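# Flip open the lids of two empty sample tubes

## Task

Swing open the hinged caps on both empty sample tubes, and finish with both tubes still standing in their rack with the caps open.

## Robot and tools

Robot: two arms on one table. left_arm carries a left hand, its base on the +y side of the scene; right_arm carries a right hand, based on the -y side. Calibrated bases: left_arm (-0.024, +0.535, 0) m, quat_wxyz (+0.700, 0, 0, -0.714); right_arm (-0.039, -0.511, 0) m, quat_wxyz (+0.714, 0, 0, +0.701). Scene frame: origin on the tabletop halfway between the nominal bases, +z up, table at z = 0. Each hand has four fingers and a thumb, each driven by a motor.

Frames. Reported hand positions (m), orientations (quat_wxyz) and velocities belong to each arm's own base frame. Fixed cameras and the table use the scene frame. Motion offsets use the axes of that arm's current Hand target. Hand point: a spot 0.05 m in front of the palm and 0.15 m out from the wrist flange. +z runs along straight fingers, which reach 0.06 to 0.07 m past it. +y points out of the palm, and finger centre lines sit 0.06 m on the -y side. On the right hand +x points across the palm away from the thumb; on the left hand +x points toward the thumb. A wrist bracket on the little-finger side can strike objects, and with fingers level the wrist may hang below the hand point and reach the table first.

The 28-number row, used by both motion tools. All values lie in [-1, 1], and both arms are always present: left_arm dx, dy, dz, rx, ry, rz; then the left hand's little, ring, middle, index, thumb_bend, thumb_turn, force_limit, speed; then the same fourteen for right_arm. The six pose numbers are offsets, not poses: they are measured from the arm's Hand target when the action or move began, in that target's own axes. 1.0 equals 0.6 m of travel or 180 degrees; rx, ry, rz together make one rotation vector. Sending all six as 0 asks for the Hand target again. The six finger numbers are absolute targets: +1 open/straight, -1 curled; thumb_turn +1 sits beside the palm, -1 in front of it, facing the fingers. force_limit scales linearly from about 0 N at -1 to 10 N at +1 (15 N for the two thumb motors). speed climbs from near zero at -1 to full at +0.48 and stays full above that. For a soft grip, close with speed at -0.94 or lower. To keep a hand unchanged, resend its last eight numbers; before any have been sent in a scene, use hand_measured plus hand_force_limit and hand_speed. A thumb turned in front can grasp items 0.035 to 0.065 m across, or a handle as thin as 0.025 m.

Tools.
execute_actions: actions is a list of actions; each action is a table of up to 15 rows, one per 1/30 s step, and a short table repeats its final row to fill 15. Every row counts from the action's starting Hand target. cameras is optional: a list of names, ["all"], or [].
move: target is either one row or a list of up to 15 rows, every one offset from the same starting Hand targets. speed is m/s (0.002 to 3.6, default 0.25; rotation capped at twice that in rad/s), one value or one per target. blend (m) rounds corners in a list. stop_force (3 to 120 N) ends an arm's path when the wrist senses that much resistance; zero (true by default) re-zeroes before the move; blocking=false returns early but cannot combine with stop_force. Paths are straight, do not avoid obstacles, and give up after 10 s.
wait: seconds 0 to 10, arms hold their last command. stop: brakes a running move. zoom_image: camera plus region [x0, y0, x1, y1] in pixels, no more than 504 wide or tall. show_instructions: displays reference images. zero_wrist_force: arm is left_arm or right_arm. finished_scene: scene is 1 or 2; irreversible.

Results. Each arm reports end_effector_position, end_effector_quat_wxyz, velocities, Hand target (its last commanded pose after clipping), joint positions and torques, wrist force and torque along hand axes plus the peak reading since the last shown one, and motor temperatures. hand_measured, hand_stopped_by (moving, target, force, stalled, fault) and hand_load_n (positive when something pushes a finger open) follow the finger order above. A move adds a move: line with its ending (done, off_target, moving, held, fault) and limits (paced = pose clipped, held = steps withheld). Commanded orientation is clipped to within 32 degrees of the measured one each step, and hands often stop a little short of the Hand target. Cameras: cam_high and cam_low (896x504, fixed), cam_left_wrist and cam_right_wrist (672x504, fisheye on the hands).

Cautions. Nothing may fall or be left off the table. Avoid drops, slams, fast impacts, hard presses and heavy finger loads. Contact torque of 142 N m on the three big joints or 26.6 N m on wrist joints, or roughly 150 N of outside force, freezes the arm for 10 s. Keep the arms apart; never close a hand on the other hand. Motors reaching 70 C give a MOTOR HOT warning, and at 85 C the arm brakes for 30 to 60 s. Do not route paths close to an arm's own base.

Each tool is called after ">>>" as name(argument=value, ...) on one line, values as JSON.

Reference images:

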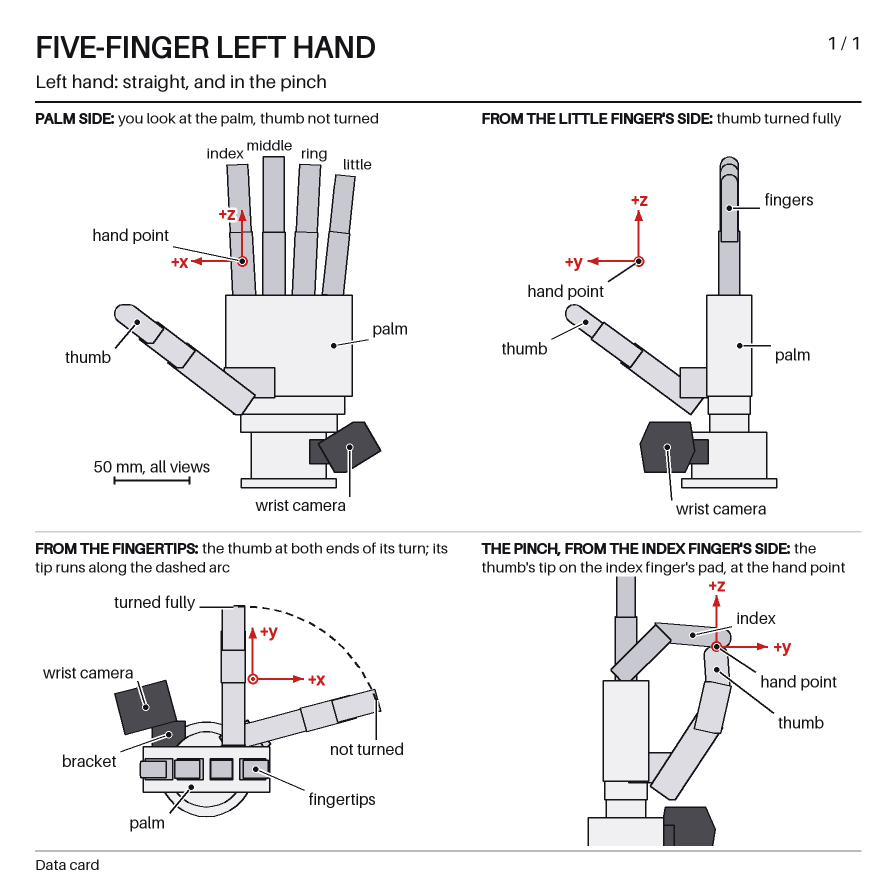

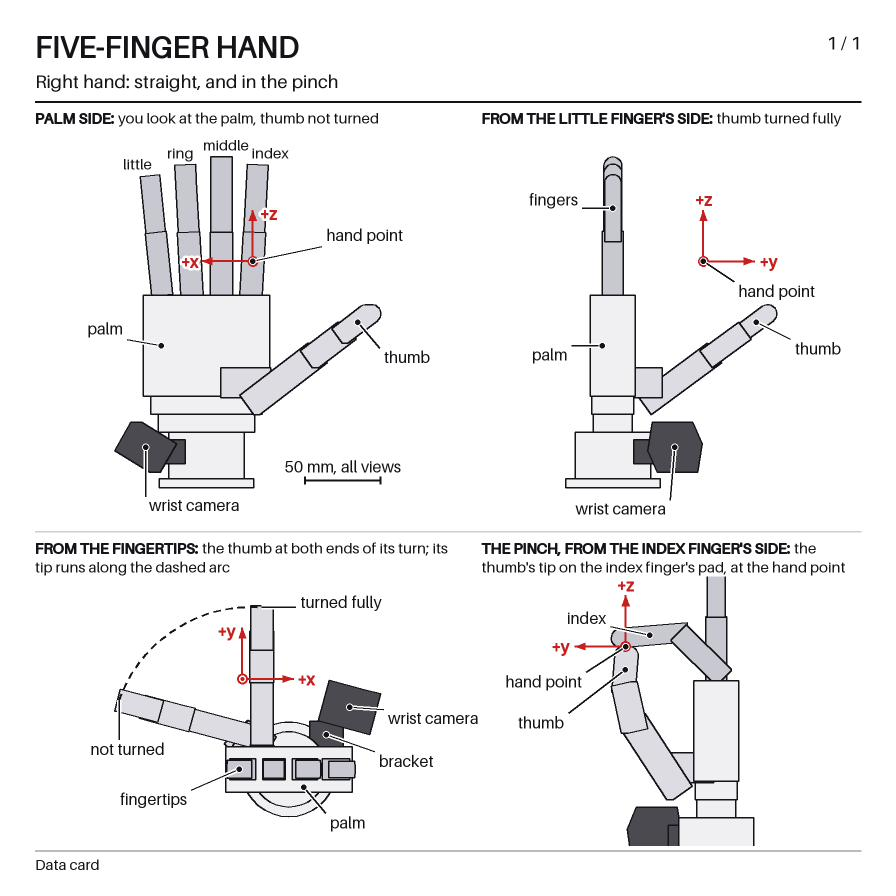

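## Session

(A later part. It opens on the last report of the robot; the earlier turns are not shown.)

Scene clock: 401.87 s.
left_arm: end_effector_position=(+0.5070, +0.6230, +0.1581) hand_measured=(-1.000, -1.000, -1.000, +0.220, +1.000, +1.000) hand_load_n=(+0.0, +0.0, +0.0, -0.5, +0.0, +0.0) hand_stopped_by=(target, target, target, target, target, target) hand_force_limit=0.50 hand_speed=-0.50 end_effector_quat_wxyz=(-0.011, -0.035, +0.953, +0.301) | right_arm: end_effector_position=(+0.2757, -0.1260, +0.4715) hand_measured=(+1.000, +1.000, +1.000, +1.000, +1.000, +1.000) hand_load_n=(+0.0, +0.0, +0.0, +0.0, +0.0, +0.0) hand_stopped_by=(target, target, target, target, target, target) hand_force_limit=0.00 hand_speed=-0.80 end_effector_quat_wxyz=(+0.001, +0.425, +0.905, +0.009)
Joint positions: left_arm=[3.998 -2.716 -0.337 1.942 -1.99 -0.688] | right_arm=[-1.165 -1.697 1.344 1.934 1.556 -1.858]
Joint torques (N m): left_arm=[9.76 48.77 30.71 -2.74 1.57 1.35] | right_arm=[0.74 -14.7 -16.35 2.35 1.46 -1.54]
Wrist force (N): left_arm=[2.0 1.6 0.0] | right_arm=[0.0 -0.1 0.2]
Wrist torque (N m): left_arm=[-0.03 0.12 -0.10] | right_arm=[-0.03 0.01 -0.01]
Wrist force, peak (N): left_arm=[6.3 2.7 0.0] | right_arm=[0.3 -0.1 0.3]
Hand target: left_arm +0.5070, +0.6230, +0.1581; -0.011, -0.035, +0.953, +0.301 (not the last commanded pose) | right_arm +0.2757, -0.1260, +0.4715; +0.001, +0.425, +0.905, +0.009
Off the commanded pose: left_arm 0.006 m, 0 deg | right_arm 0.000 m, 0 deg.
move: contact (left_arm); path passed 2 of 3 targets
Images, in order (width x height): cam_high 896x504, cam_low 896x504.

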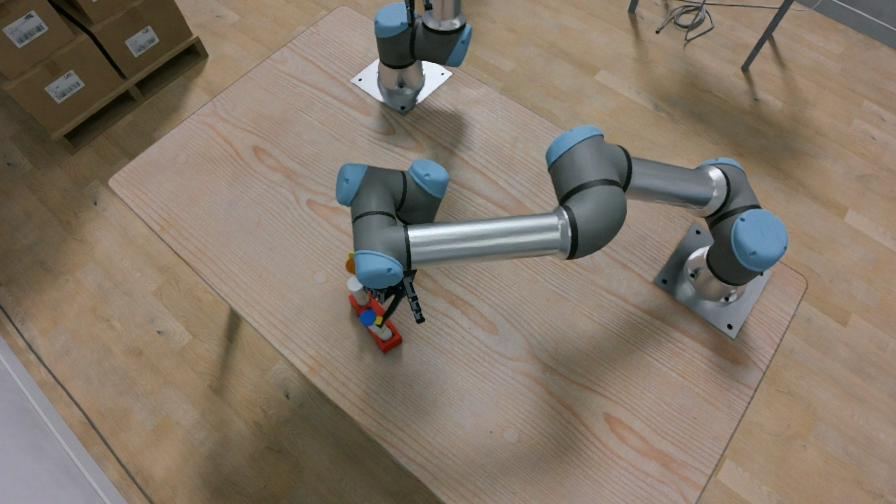

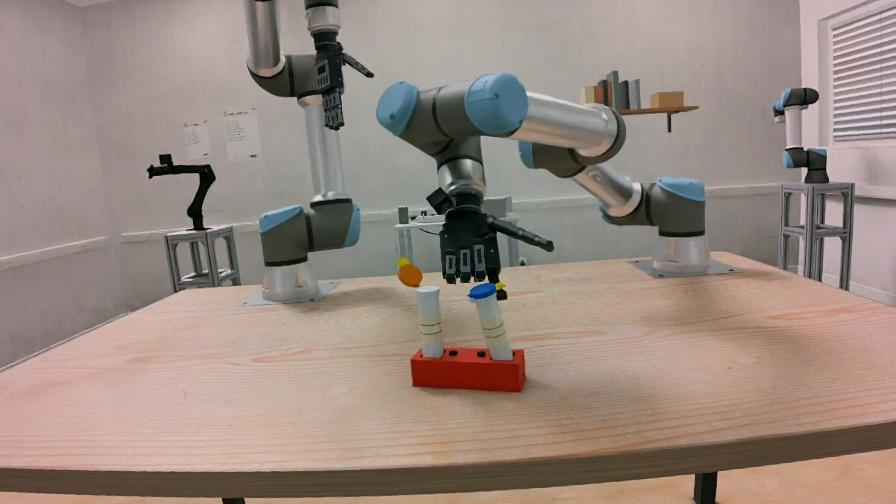

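>>> move(target=[-0.003, 0, 0, 0, 0, 0, -1, -1, -1, 0.22, 1, 1, 0.5, -0.5, 0, 0, 0, 0, 0, 0, 1, 1, 1, 1, 1, 1, 0, -0.8], speed=0.03, cameras=[])

>>> move(target=[0, 0.0144, -0.0205, 0, 0, 0, -1, -1, -1, 0.22, 1, 1, 0.5, -0.5, 0, 0, 0, 0, 0, 0, 1, 1, 1, 1, 1, 1, 0, -0.8], speed=0.02, stop_force=14, cameras=["cam_low", "cam_high"])

>>> zoom_image(camera="cam_low", region=[440, 240, 540, 340])

>>> zoom_image(camera="cam_high", region=[350, 280, 420, 350])

Scene clock: 411.27 s.
left_arm: end_effector_position=(+0.5088, +0.6231, +0.1581) hand_measured=(-1.000, -1.000, -1.000, +0.220, +1.000, +1.000) hand_load_n=(+0.0, +0.0, +0.0, -1.0, +0.0, +0.0) hand_stopped_by=(target, target, target, target, target, target) hand_force_limit=0.50 hand_speed=-0.50 end_effector_quat_wxyz=(-0.011, -0.035, +0.953, +0.301) | right_arm: end_effector_position=(+0.2757, -0.1260, +0.4715) hand_measured=(+1.000, +1.000, +1.000, +1.000, +1.000, +1.000) hand_load_n=(+0.0, +0.0, +0.0, +0.0, +0.0, +0.0) hand_stopped_by=(target, target, target, target, target, target) hand_force_limit=0.00 hand_speed=-0.80 end_effector_quat_wxyz=(+0.001, +0.425, +0.905, +0.009)
Joint positions: left_arm=[3.996 -2.728 -0.314 1.93 -1.99 -0.69] | right_arm=[-1.165 -1.697 1.344 1.934 1.556 -1.858]
Joint torques (N m): left_arm=[-14.67 57.09 20.69 -0.83 0.28 -0.73] | right_arm=[1.18 -12.7 -17.3 2.14 1.59 -1.66]
Wrist force (N): left_arm=[9.8 2.8 0.1] | right_arm=[0.0 0.0 0.2]
Wrist torque (N m): left_arm=[-0.07 0.37 0.09] | right_arm=[-0.01 -0.01 0.00]
Wrist force, peak (N): left_arm=[9.9 2.8 0.1] | right_arm=[0.3 0.0 0.3]
Hand target: left_arm +0.5088, +0.6231, +0.1581; -0.011, -0.035, +0.953, +0.301 | right_arm +0.2757, -0.1260, +0.4715; +0.001, +0.425, +0.905, +0.009
Off the commanded pose: left_arm 0.000 m, 0 deg | right_arm 0.000 m, 0 deg.
move: done
No camera images: "cameras" was empty.

Scene clock: 413.07 s.
left_arm: end_effector_position=(+0.5088, +0.6231, +0.1731) hand_measured=(-1.000, -1.000, -1.000, +0.220, +1.000, +1.000) hand_load_n=(+0.0, +0.0, +0.0, -0.5, +0.0, +0.0) hand_stopped_by=(target, target, target, target, target, target) hand_force_limit=0.50 hand_speed=-0.50 end_effector_quat_wxyz=(-0.011, -0.035, +0.953, +0.301) | right_arm: end_effector_position=(+0.2757, -0.1260, +0.4715) hand_measured=(+1.000, +1.000, +1.000, +1.000, +1.000, +1.000) hand_load_n=(+0.0, +0.0, +0.0, +0.0, +0.0, +0.0) hand_stopped_by=(target, target, target, target, target, target) hand_force_limit=0.00 hand_speed=-0.80 end_effector_quat_wxyz=(+0.001, +0.425, +0.905, +0.009)
Joint positions: left_arm=[3.996 -2.744 -0.243 1.875 -1.99 -0.689] | right_arm=[-1.165 -1.697 1.344 1.934 1.556 -1.858]
Joint torques (N m): left_arm=[1.14 66.01 10.38 0.27 -1.95 -1.17] | right_arm=[0.65 -14.07 -17.43 2.41 1.54 -1.77]
Wrist force (N): left_arm=[1.8 1.2 -0.4] | right_arm=[0.1 0.0 0.1]
Wrist torque (N m): left_arm=[-0.06 0.07 -0.02] | right_arm=[-0.01 -0.01 0.00]
Wrist force, peak (N): left_arm=[10.0 3.0 0.2] | right_arm=[0.2 0.0 0.3]
Hand target: left_arm +0.5088, +0.6231, +0.1731; -0.011, -0.035, +0.953, +0.301 | right_arm +0.2757, -0.1260, +0.4715; +0.001, +0.425, +0.905, +0.009
Off the commanded pose: left_arm 0.000 m, 0 deg | right_arm 0.000 m, 0 deg.
move: done
Images, in order (width x height): cam_high 896x504, cam_low 896x504.

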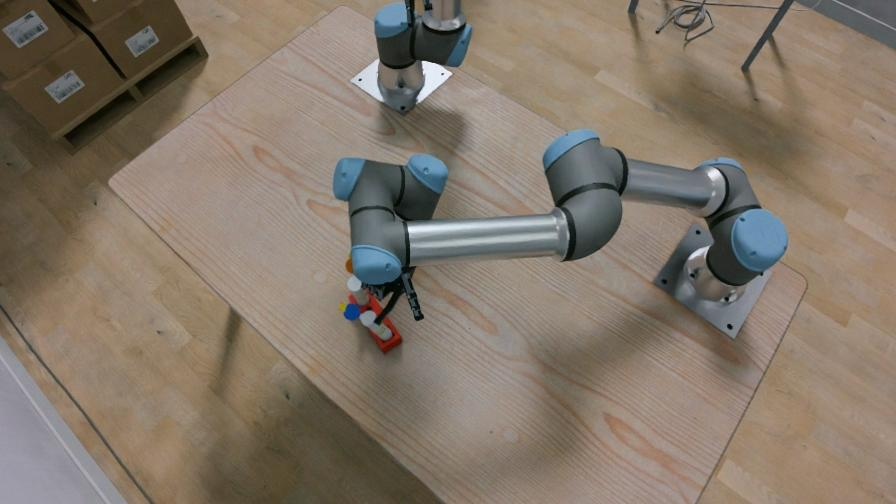

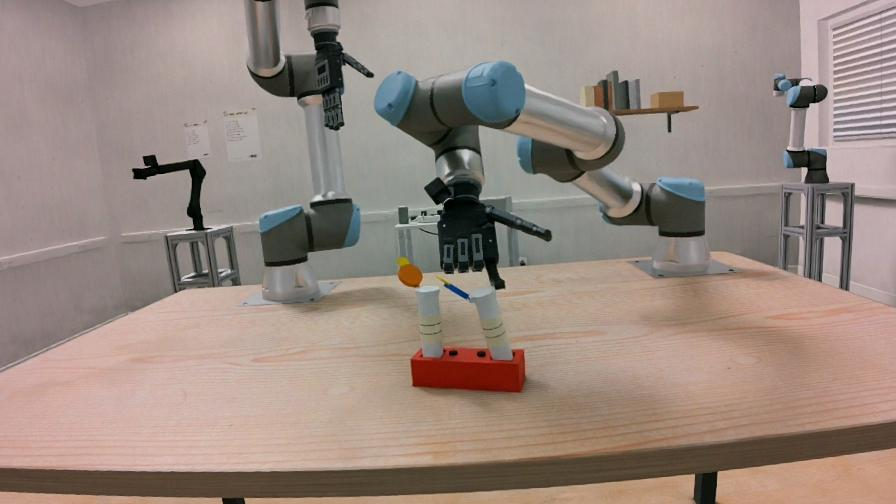

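Scaled by 5.040.

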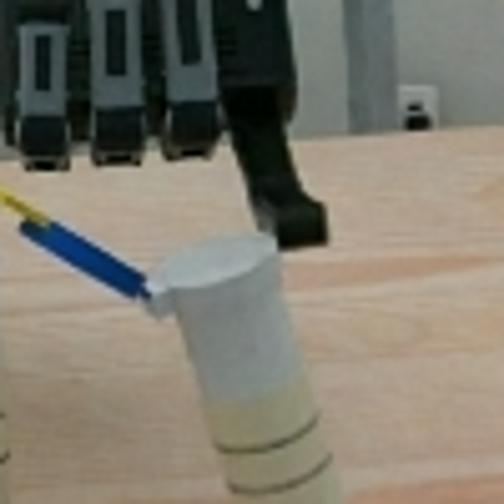

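Scaled by 7.200.

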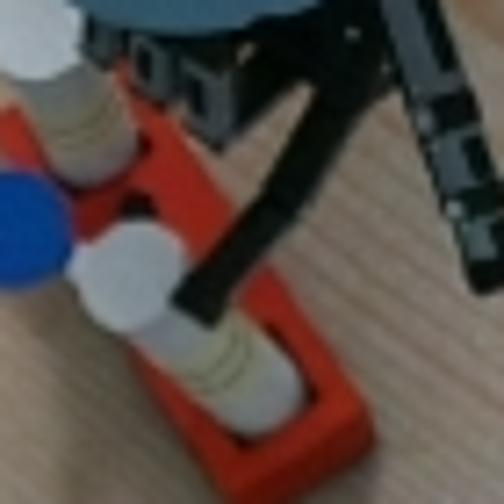

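>>> move(target=[[0.03, 0, 0, 0, 0, 0, -1, -1, -1, 0.22, 1, 1, 0.5, -0.5, 0, 0, 0, 0, 0, 0, 1, 1, 1, 1, 1, 1, 0, -0.8], [0.03, -0.1010, -0.0838, 0, 0, 0, -1, -1, -1, 0.22, 1, 1, 0.5, -0.5, 0, 0, 0, 0, 0, 0, 1, 1, 1, 1, 1, 1, 0, -0.8]], speed=[0.03, 0.12], cameras=["cam_low", "cam_high", "cam_left_wrist"])

>>> zoom_image(camera="cam_low", region=[380, 240, 540, 400])

>>> zoom_image(camera="cam_high", region=[325, 240, 435, 350])

Scene clock: 421.00 s.
left_arm: end_effector_position=(+0.4966, +0.5435, +0.1795) hand_measured=(-1.000, -1.000, -1.000, +0.220, +1.000, +1.000) hand_load_n=(+0.5, +0.0, +0.0, +0.0, +0.0, +0.0) hand_stopped_by=(target, target, target, target, target, target) hand_force_limit=0.50 hand_speed=-0.50 end_effector_quat_wxyz=(-0.011, -0.035, +0.953, +0.301) | right_arm: end_effector_position=(+0.2757, -0.1260, +0.4715) hand_measured=(+1.000, +1.000, +1.000, +1.000, +1.000, +1.000) hand_load_n=(+0.0, +0.0, +0.0, +0.0, +0.0, +0.0) hand_stopped_by=(target, target, target, target, target, target) hand_force_limit=0.00 hand_speed=-0.80 end_effector_quat_wxyz=(+0.001, +0.425, +0.905, +0.009)
Joint positions: left_arm=[3.928 -2.469 -0.764 2.093 -2.02 -0.758] | right_arm=[-1.165 -1.697 1.344 1.934 1.556 -1.858]
Joint torques (N m): left_arm=[7.44 46.21 23.07 -3.34 0.98 0.14] | right_arm=[1.05 -13.76 -16.6 2.28 1.48 -1.71]
Wrist force (N): left_arm=[-0.4 1.2 0.4] | right_arm=[-0.2 -0.1 0.0]
Wrist torque (N m): left_arm=[-0.08 0.10 -0.21] | right_arm=[-0.01 0.02 -0.01]
Wrist force, peak (N): left_arm=[2.0 1.6 -0.3] | right_arm=[0.0 -0.1 0.5]
Hand target: left_arm +0.4966, +0.5435, +0.1795; -0.011, -0.035, +0.953, +0.301 | right_arm +0.2757, -0.1260, +0.4715; +0.001, +0.425, +0.905, +0.009
Off the commanded pose: left_arm 0.000 m, 0 deg | right_arm 0.000 m, 0 deg.
move: done
camera_calibration:
cam_left_wrist: T_world_to_cam=[[-0.241189, -0.790796, -0.562557, 0.651849], [-0.820355, -0.143573, 0.553539, 0.383604], [-0.518504, 0.595004, -0.614105, 0.159659], [0, 0, 0, 1]] pos_world=[0.554694, 0.475556, 0.25241]
Images, in order (width x height): cam_high 896x504, cam_low 896x504, cam_left_wrist 672x504.

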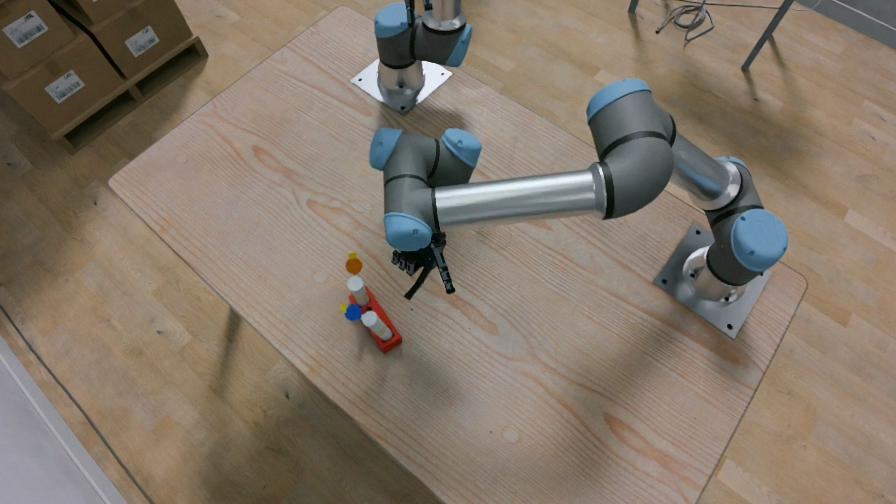

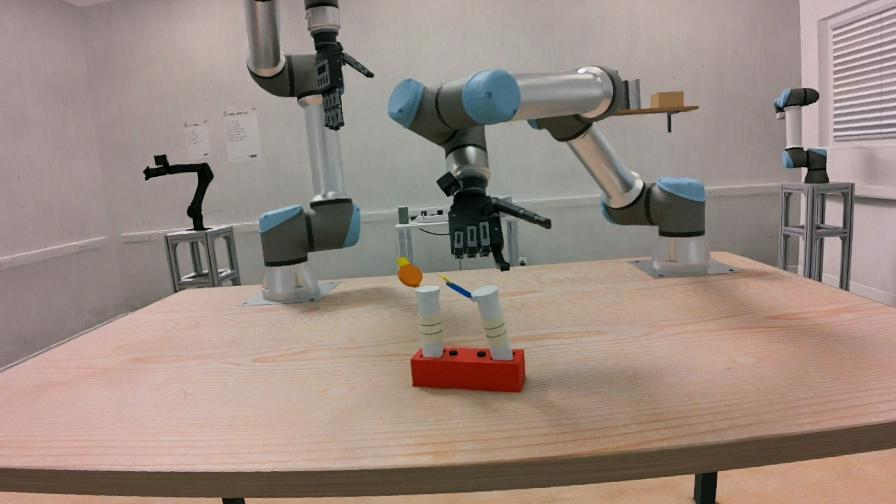

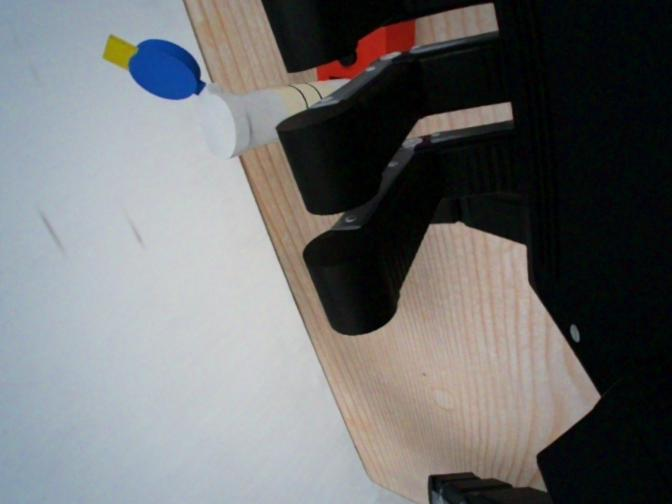

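Scaled by 3.150.

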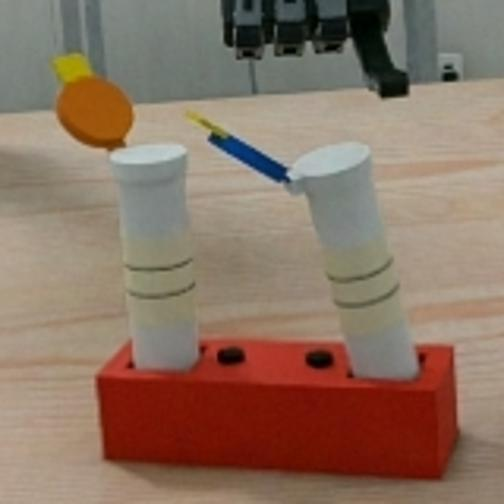

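Scaled by 4.582.

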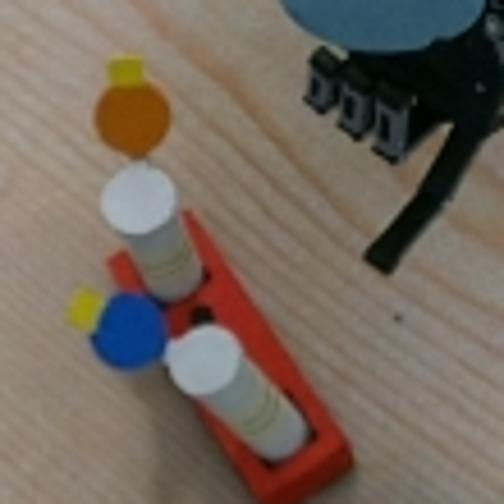

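>>> move(target=[[0, 0.0765, -0.1092, 0, 0, 0, -1, -1, -1, 1, 1, 1, 0.5, -0.2, 0, 0, 0, 0, 0, 0, 1, 1, 1, 1, 1, 1, 0, -0.8], [-0.0232, 0.1767, -0.0400, 0, -0.1531, 0.2184, -1, -1, -1, 1, 1, 1, 0.5, -0.2, 0, 0, 0, 0, 0, 0, 1, 1, 1, 1, 1, 1, 0, -0.8]], speed=0.2, cameras=["cam_low", "cam_high", "cam_left_wrist"])

>>> zoom_image(camera="cam_low", region=[380, 220, 560, 400])

>>> zoom_image(camera="cam_high", region=[325, 240, 435, 350])

Scene clock: 517.37 s.
left_arm: end_effector_position=(+0.5051, +0.6174, +0.2600) hand_measured=(-1.000, -1.000, -1.000, +1.000, +1.000, +1.000) hand_load_n=(+0.5, +0.0, +0.0, +0.0, +0.0, +0.0) hand_stopped_by=(target, target, target, target, target, target) hand_force_limit=0.50 hand_speed=-0.20 end_effector_quat_wxyz=(+0.112, +0.356, +0.885, +0.279) | right_arm: end_effector_position=(+0.2757, -0.1260, +0.4715) hand_measured=(+1.000, +1.000, +1.000, +1.000, +1.000, +1.000) hand_load_n=(+0.0, +0.0, +0.0, +0.0, +0.0, +0.0) hand_stopped_by=(target, target, target, target, target, target) hand_force_limit=0.00 hand_speed=-0.80 end_effector_quat_wxyz=(+0.001, +0.425, +0.905, +0.009)
Joint positions: left_arm=[4.224 -2.286 -0.849 2.158 -1.414 0.228] | right_arm=[-1.165 -1.697 1.344 1.934 1.556 -1.858]
Joint torques (N m): left_arm=[-8.02 58.02 10.04 0.21 0.76 1.26] | right_arm=[1.35 -14.03 -17.44 2.33 1.56 -1.59]
Wrist force (N): left_arm=[-0.3 1.4 0.7] | right_arm=[0.2 0.0 0.4]
Wrist torque (N m): left_arm=[-0.05 0.08 -0.02] | right_arm=[-0.03 -0.04 0.01]
Wrist force, peak (N): left_arm=[0.0 2.1 -0.9] | right_arm=[0.0 0.0 0.5]
Hand target: left_arm +0.5051, +0.6173, +0.2600; +0.112, +0.356, +0.885, +0.279 | right_arm +0.2757, -0.1260, +0.4715; +0.001, +0.425, +0.905, +0.009
Off the commanded pose: left_arm 0.000 m, 0 deg | right_arm 0.000 m, 0 deg.
move: done
camera_calibration:
cam_left_wrist: T_world_to_cam=[[-0.749236, -0.349993, -0.562273, 0.741955], [-0.655477, 0.513428, 0.553842, -0.13233], [0.0948455, 0.783515, -0.614091, -0.256737], [0, 0, 0, 1]] pos_world=[0.49351, 0.528779, 0.33281]
Images, in order (width x height): cam_high 896x504, cam_low 896x504, cam_left_wrist 672x504.

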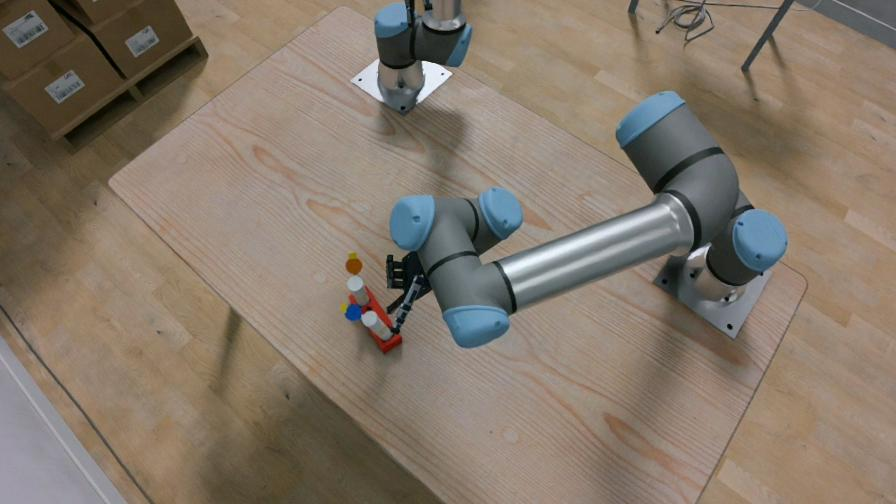

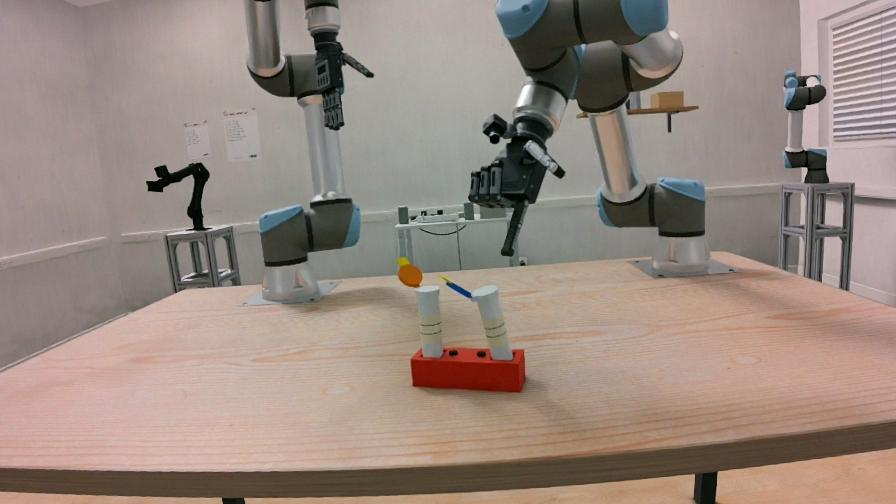

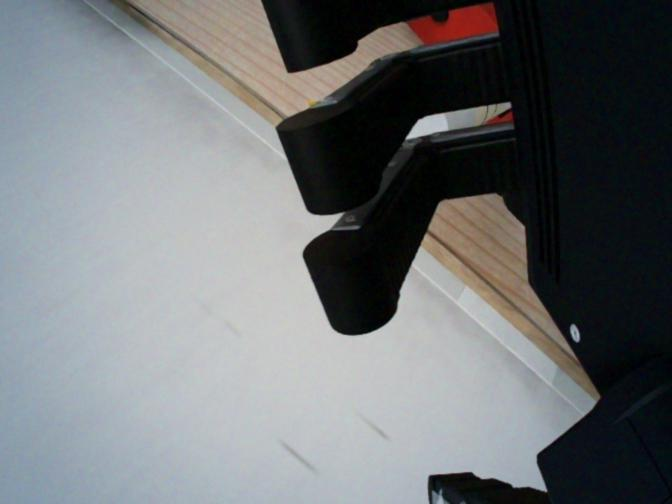

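Scaled by 2.800.

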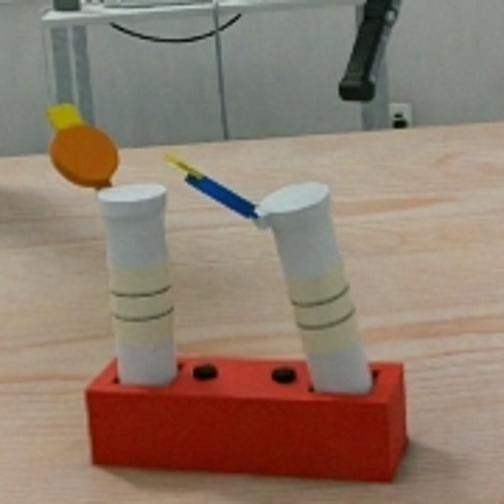

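Scaled by 4.582.

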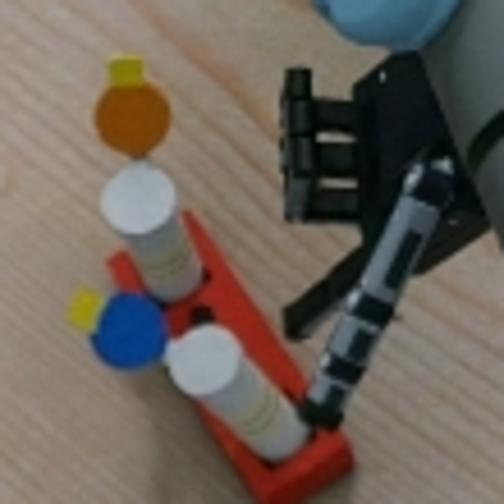

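>>> move(target=[-0.0038, 0.0419, 0.0782, 0, 0, 0, -1, -1, -1, 1, 1, 1, 0.5, -0.2, 0, 0, 0, 0, 0, 0, 1, 1, 1, 1, 1, 1, 0, -0.8], speed=0.12, cameras=["cam_low", "cam_high"])

>>> zoom_image(camera="cam_low", region=[430, 240, 540, 350])

>>> zoom_image(camera="cam_high", region=[335, 270, 415, 350])

Scene clock: 558.33 s.
left_arm: end_effector_position=(+0.5397, +0.6500, +0.2360) hand_measured=(-1.000, -1.000, -1.000, +1.000, +1.000, +1.000) hand_load_n=(+0.0, +0.0, +0.0, +0.0, +0.0, +0.0) hand_stopped_by=(target, target, target, target, target, target) hand_force_limit=0.50 hand_speed=-0.20 end_effector_quat_wxyz=(+0.112, +0.356, +0.885, +0.279) | right_arm: end_effector_position=(+0.2757, -0.1260, +0.4715) hand_measured=(+1.000, +1.000, +1.000, +1.000, +1.000, +1.000) hand_load_n=(+0.0, +0.0, +0.0, +0.0, +0.0, +0.0) hand_stopped_by=(target, target, target, target, target, target) hand_force_limit=0.00 hand_speed=-0.80 end_effector_quat_wxyz=(+0.001, +0.425, +0.905, +0.009)
Joint positions: left_arm=[4.2 -2.452 -0.614 2.092 -1.427 0.209] | right_arm=[-1.165 -1.697 1.344 1.934 1.556 -1.858]
Joint torques (N m): left_arm=[10.11 49.74 22.78 0.07 1.62 1.35] | right_arm=[1.29 -14.13 -17.31 2.29 1.52 -1.73]
Wrist force (N): left_arm=[-0.2 1.4 0.8] | right_arm=[0.3 0.0 0.0]
Wrist torque (N m): left_arm=[-0.03 0.05 -0.05] | right_arm=[0.00 -0.04 0.02]
Wrist force, peak (N): left_arm=[-0.2 1.8 1.8] | right_arm=[0.3 0.0 0.4]
Hand target: left_arm +0.5397, +0.6500, +0.2360; +0.112, +0.356, +0.885, +0.279 | right_arm +0.2757, -0.1260, +0.4715; +0.001, +0.425, +0.905, +0.009
Off the commanded pose: left_arm 0.000 m, 0 deg | right_arm 0.000 m, 0 deg.
move: done
Images, in order (width x height): cam_high 896x504, cam_low 896x504.

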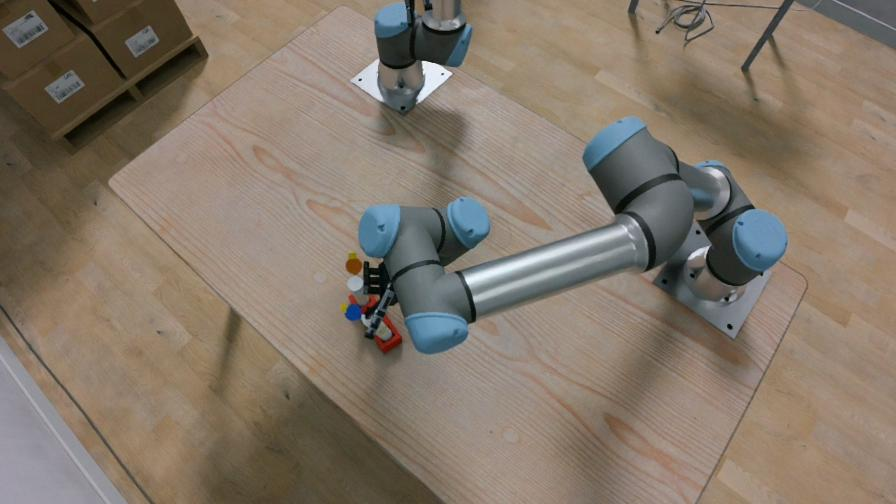

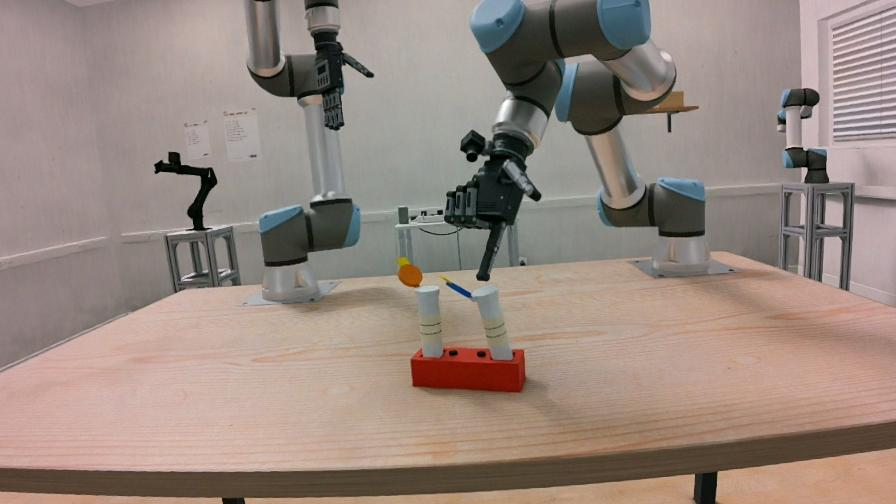

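Scaled by 4.582.

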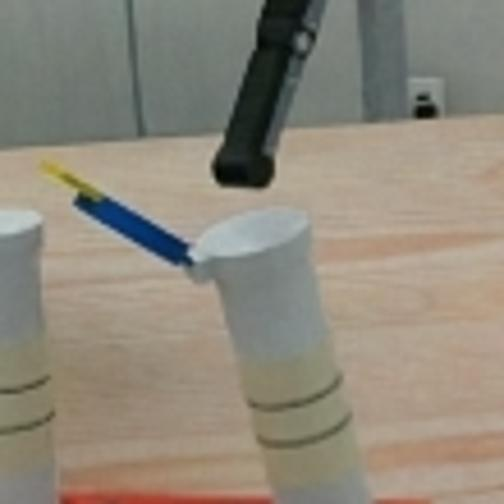

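Scaled by 6.300.

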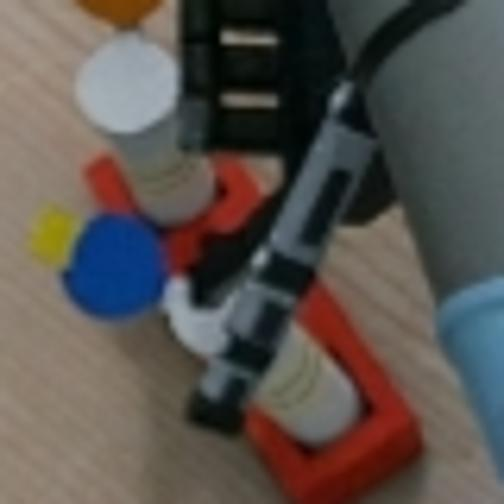

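>>> move(target=[0, -0.0249, 0.0355, 0, 0, 0, -1, -1, -1, 1, 1, 1, 0.5, -0.2, 0, 0, 0, 0, 0, 0, 1, 1, 1, 1, 1, 1, 0, -0.8], speed=0.02, stop_force=3, cameras=["cam_low", "cam_high"])

>>> zoom_image(camera="cam_low", region=[430, 240, 540, 350])

>>> zoom_image(camera="cam_high", region=[335, 270, 415, 350])

Scene clock: 571.20 s.
left_arm: end_effector_position=(+0.5397, +0.6501, +0.2223) hand_measured=(-1.000, -1.000, -1.000, +1.000, +1.000, +1.000) hand_load_n=(+0.0, +0.0, +0.0, -1.5, +0.0, +0.0) hand_stopped_by=(target, target, target, target, target, target) hand_force_limit=0.50 hand_speed=-0.20 end_effector_quat_wxyz=(+0.112, +0.356, +0.885, +0.279) | right_arm: end_effector_position=(+0.2757, -0.1260, +0.4715) hand_measured=(+1.000, +1.000, +1.000, +1.000, +1.000, +1.000) hand_load_n=(+0.0, +0.0, +0.0, +0.0, -0.5, +0.0) hand_stopped_by=(target, target, target, target, target, target) hand_force_limit=0.00 hand_speed=-0.80 end_effector_quat_wxyz=(+0.001, +0.425, +0.905, +0.009)
Joint positions: left_arm=[4.2 -2.449 -0.654 2.129 -1.427 0.209] | right_arm=[-1.165 -1.697 1.344 1.934 1.556 -1.858]
Joint torques (N m): left_arm=[10.28 41.36 30.37 -0.13 1.3 0.3] | right_arm=[1.85 -14.11 -16.06 2.31 1.48 -1.72]
Wrist force (N): left_arm=[-0.3 2.3 -0.7] | right_arm=[-0.1 -0.1 0.2]
Wrist torque (N m): left_arm=[-0.04 0.10 -0.05] | right_arm=[-0.03 0.01 -0.01]
Wrist force, peak (N): left_arm=[-0.2 6.2 -5.6] | right_arm=[0.3 -0.2 0.3]
Hand target: left_arm +0.5397, +0.6501, +0.2223; +0.112, +0.356, +0.885, +0.279 (not the last commanded pose) | right_arm +0.2757, -0.1260, +0.4715; +0.001, +0.425, +0.905, +0.009
Off the commanded pose: left_arm 0.012 m, 0 deg | right_arm 0.000 m, 0 deg.
move: contact (left_arm)
Images, in order (width x height): cam_high 896x504, cam_low 896x504.

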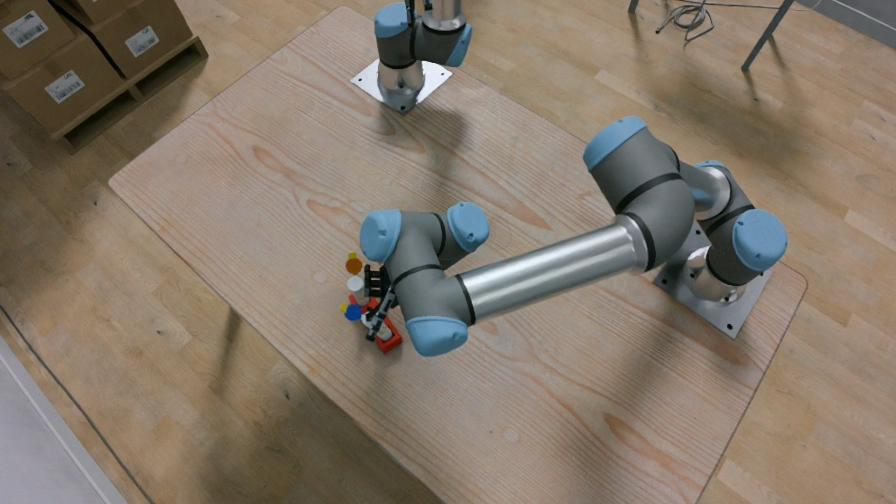

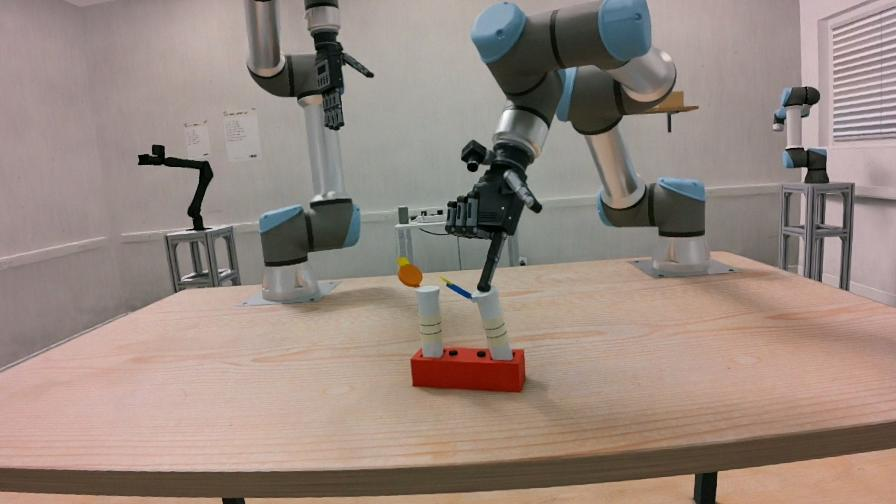

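Scaled by 4.582.

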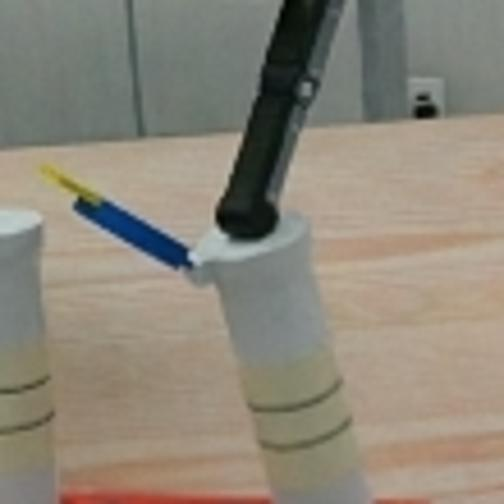

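Scaled by 6.300.

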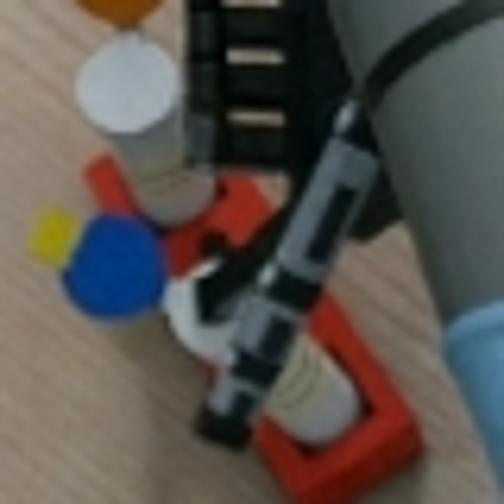

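>>> move(target=[[0.0058, -0.0129, -0.0135, 0, 0, 0, -1, -1, -1, 1, 1, 1, 0.5, -0.2, 0, 0, 0, 0, 0, 0, 1, 1, 1, 1, 1, 1, 0, -0.8], [0.0117, -0.0256, -0.0245, 0, 0, 0, -1, -1, -1, 1, 1, 1, 0.5, -0.2, 0, 0, 0, 0, 0, 0, 1, 1, 1, 1, 1, 1, 0, -0.8]], speed=0.03, stop_force=8, cameras=["cam_low", "cam_high"])

>>> zoom_image(camera="cam_low", region=[430, 240, 540, 350])

>>> zoom_image(camera="cam_high", region=[335, 270, 415, 350])

Scene clock: 584.80 s.
left_arm: end_effector_position=(+0.5201, +0.6398, +0.2255) hand_measured=(-1.000, -1.000, -1.000, +1.000, +1.000, +1.000) hand_load_n=(+0.0, +0.0, +0.0, -0.5, -0.5, +0.0) hand_stopped_by=(target, target, target, target, target, target) hand_force_limit=0.50 hand_speed=-0.20 end_effector_quat_wxyz=(+0.112, +0.356, +0.885, +0.279) | right_arm: end_effector_position=(+0.2757, -0.1260, +0.4715) hand_measured=(+1.000, +1.000, +1.000, +1.000, +1.000, +1.000) hand_load_n=(+0.0, +0.0, +0.0, +0.0, +0.0, +0.0) hand_stopped_by=(target, target, target, target, target, target) hand_force_limit=0.00 hand_speed=-0.80 end_effector_quat_wxyz=(+0.001, +0.425, +0.905, +0.009)
Joint positions: left_arm=[4.22 -2.375 -0.782 2.18 -1.416 0.225] | right_arm=[-1.165 -1.697 1.344 1.934 1.556 -1.858]
Joint torques (N m): left_arm=[-9.22 40.03 30.46 -2.93 -1.72 -1.36] | right_arm=[0.28 -13.89 -17.01 2.36 1.59 -1.74]
Wrist force (N): left_arm=[-0.4 1.6 0.1] | right_arm=[0.1 -0.1 0.1]
Wrist torque (N m): left_arm=[-0.01 0.08 -0.17] | right_arm=[-0.03 -0.03 0.00]
Wrist force, peak (N): left_arm=[-0.4 2.9 -0.4] | right_arm=[0.4 0.0 0.0]
Hand target: left_arm +0.5201, +0.6398, +0.2255; +0.112, +0.356, +0.885, +0.279 | right_arm +0.2757, -0.1260, +0.4715; +0.001, +0.425, +0.905, +0.009
Off the commanded pose: left_arm 0.000 m, 0 deg | right_arm 0.000 m, 0 deg.
move: done
Images, in order (width x height): cam_high 896x504, cam_low 896x504.

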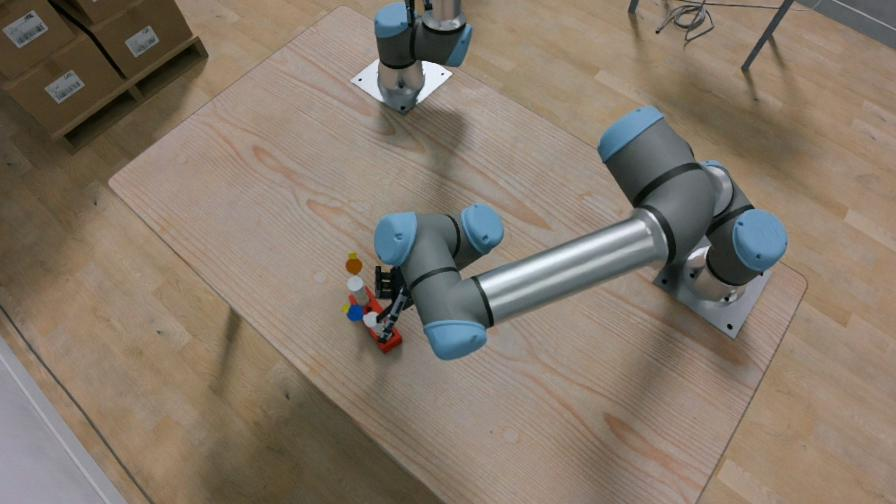

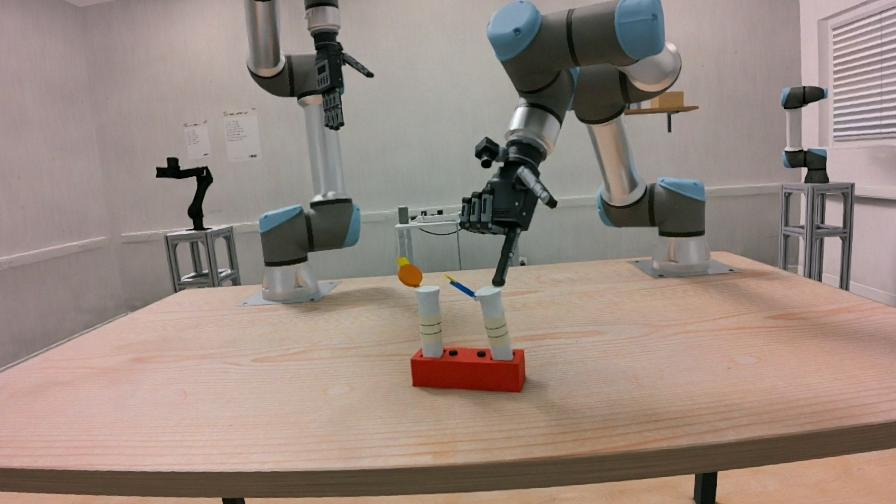

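Scaled by 4.582.

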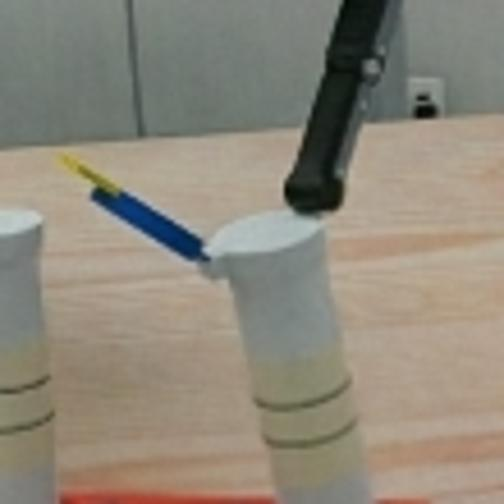

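Scaled by 6.300.

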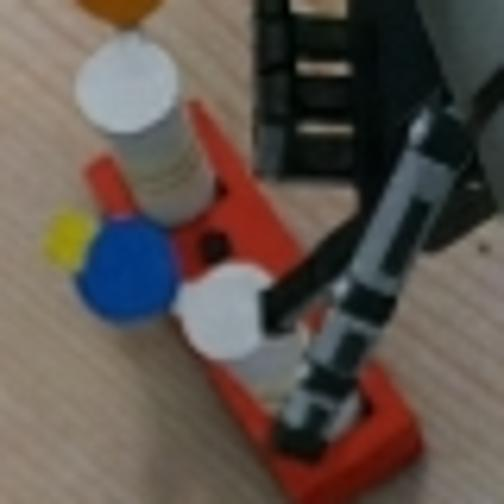

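>>> move(target=[[0, 0.0077, -0.0109, 0, 0, 0, -1, -1, -1, 1, 1, 1, 0.5, -0.2, 0, 0, 0, 0, 0, 0, 1, 1, 1, 1, 1, 1, 0, -0.8], [-0.0063, 0.0371, 0.0097, 0, 0, 0, -1, -1, -1, 1, 1, 1, 0.5, -0.2, 0, 0, 0, 0, 0, 0, 1, 1, 1, 1, 1, 1, 0, -0.8]], speed=0.06, cameras=[])

>>> move(target=[0, -0.0163, 0.0232, 0, 0, 0, -1, -1, -1, 1, 1, 1, 0.5, -0.2, 0, 0, 0, 0, 0, 0, 1, 1, 1, 1, 1, 1, 0, -0.8], speed=0.02, stop_force=4, cameras=["cam_low"])

>>> zoom_image(camera="cam_low", region=[430, 240, 540, 350])

Scene clock: 598.37 s.
left_arm: end_effector_position=(+0.5378, +0.6526, +0.2335) hand_measured=(-1.000, -1.000, -1.000, +1.000, +1.000, +1.000) hand_load_n=(+0.0, +0.0, +0.0, +0.0, +0.0, +0.0) hand_stopped_by=(target, target, target, target, target, target) hand_force_limit=0.50 hand_speed=-0.20 end_effector_quat_wxyz=(+0.112, +0.356, +0.885, +0.279) | right_arm: end_effector_position=(+0.2757, -0.1260, +0.4715) hand_measured=(+1.000, +1.000, +1.000, +1.000, +1.000, +1.000) hand_load_n=(+0.0, +0.0, +0.0, +0.0, +0.0, +0.5) hand_stopped_by=(target, target, target, target, target, target) hand_force_limit=0.00 hand_speed=-0.80 end_effector_quat_wxyz=(+0.001, +0.425, +0.905, +0.009)
Joint positions: left_arm=[4.205 -2.455 -0.616 2.096 -1.424 0.213] | right_arm=[-1.165 -1.697 1.344 1.934 1.556 -1.858]
Joint torques (N m): left_arm=[9.83 58.16 19.85 0.02 1.36 1.45] | right_arm=[1.08 -13.74 -16.34 2.32 1.34 -1.62]
Wrist force (N): left_arm=[-0.2 1.5 0.8] | right_arm=[0.2 0.0 0.2]
Wrist torque (N m): left_arm=[-0.02 0.06 -0.04] | right_arm=[-0.03 -0.03 0.01]
Wrist force, peak (N): left_arm=[-0.5 1.9 1.1] | right_arm=[0.2 0.1 0.4]
Hand target: left_arm +0.5378, +0.6527, +0.2336; +0.112, +0.356, +0.885, +0.279 | right_arm +0.2757, -0.1260, +0.4715; +0.001, +0.425, +0.905, +0.009
Off the commanded pose: left_arm 0.000 m, 0 deg | right_arm 0.000 m, 0 deg.
move: done
No camera images: "cameras" was empty.

Scene clock: 599.97 s.
left_arm: end_effector_position=(+0.5378, +0.6527, +0.2220) hand_measured=(-1.000, -1.000, -1.000, +1.000, +1.000, +1.000) hand_load_n=(+0.0, +0.0, +0.0, -3.0, -0.5, +0.0) hand_stopped_by=(target, target, target, target, target, target) hand_force_limit=0.50 hand_speed=-0.20 end_effector_quat_wxyz=(+0.112, +0.356, +0.885, +0.279) | right_arm: end_effector_position=(+0.2757, -0.1260, +0.4715) hand_measured=(+1.000, +1.000, +1.000, +1.000, +1.000, +1.000) hand_load_n=(+0.0, +0.0, +0.0, +0.0, +0.0, +0.0) hand_stopped_by=(target, target, target, target, target, target) hand_force_limit=0.00 hand_speed=-0.80 end_effector_quat_wxyz=(+0.001, +0.425, +0.905, +0.009)
Joint positions: left_arm=[4.205 -2.452 -0.65 2.127 -1.424 0.213] | right_arm=[-1.165 -1.697 1.344 1.934 1.556 -1.858]
Joint torques (N m): left_arm=[8.98 40.47 30.02 -0.28 0.93 -0.28] | right_arm=[0.82 -13.59 -17.12 2.58 1.48 -1.49]
Wrist force (N): left_arm=[0.1 3.8 -1.5] | right_arm=[0.0 0.0 0.0]
Wrist torque (N m): left_arm=[0.00 0.05 -0.03] | right_arm=[-0.01 -0.01 0.00]
Wrist force, peak (N): left_arm=[-0.4 7.1 -6.1] | right_arm=[0.3 0.1 0.3]
Hand target: left_arm +0.5378, +0.6527, +0.2220; +0.112, +0.356, +0.885, +0.279 (not the last commanded pose) | right_arm +0.2757, -0.1260, +0.4715; +0.001, +0.425, +0.905, +0.009
Off the commanded pose: left_arm 0.005 m, 0 deg | right_arm 0.000 m, 0 deg.
move: contact (left_arm)
Images, in order (width x height): cam_low 896x504.

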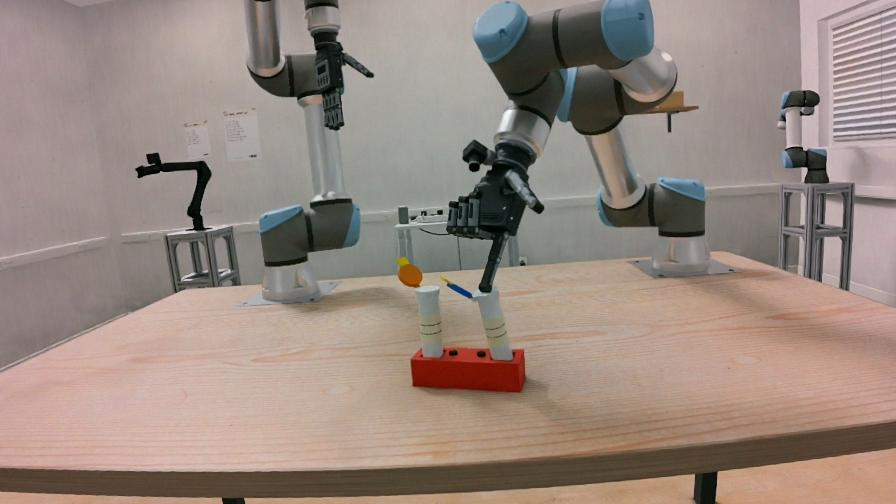

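Scaled by 4.582.

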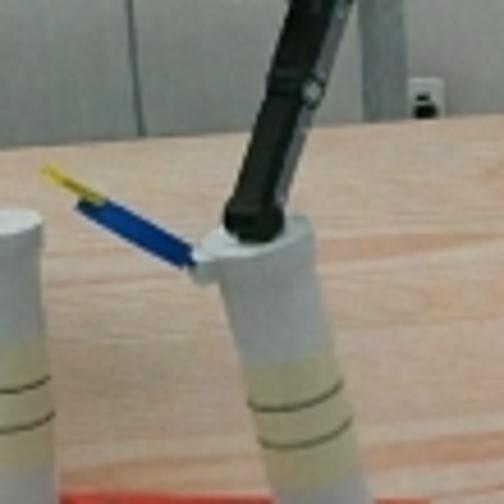

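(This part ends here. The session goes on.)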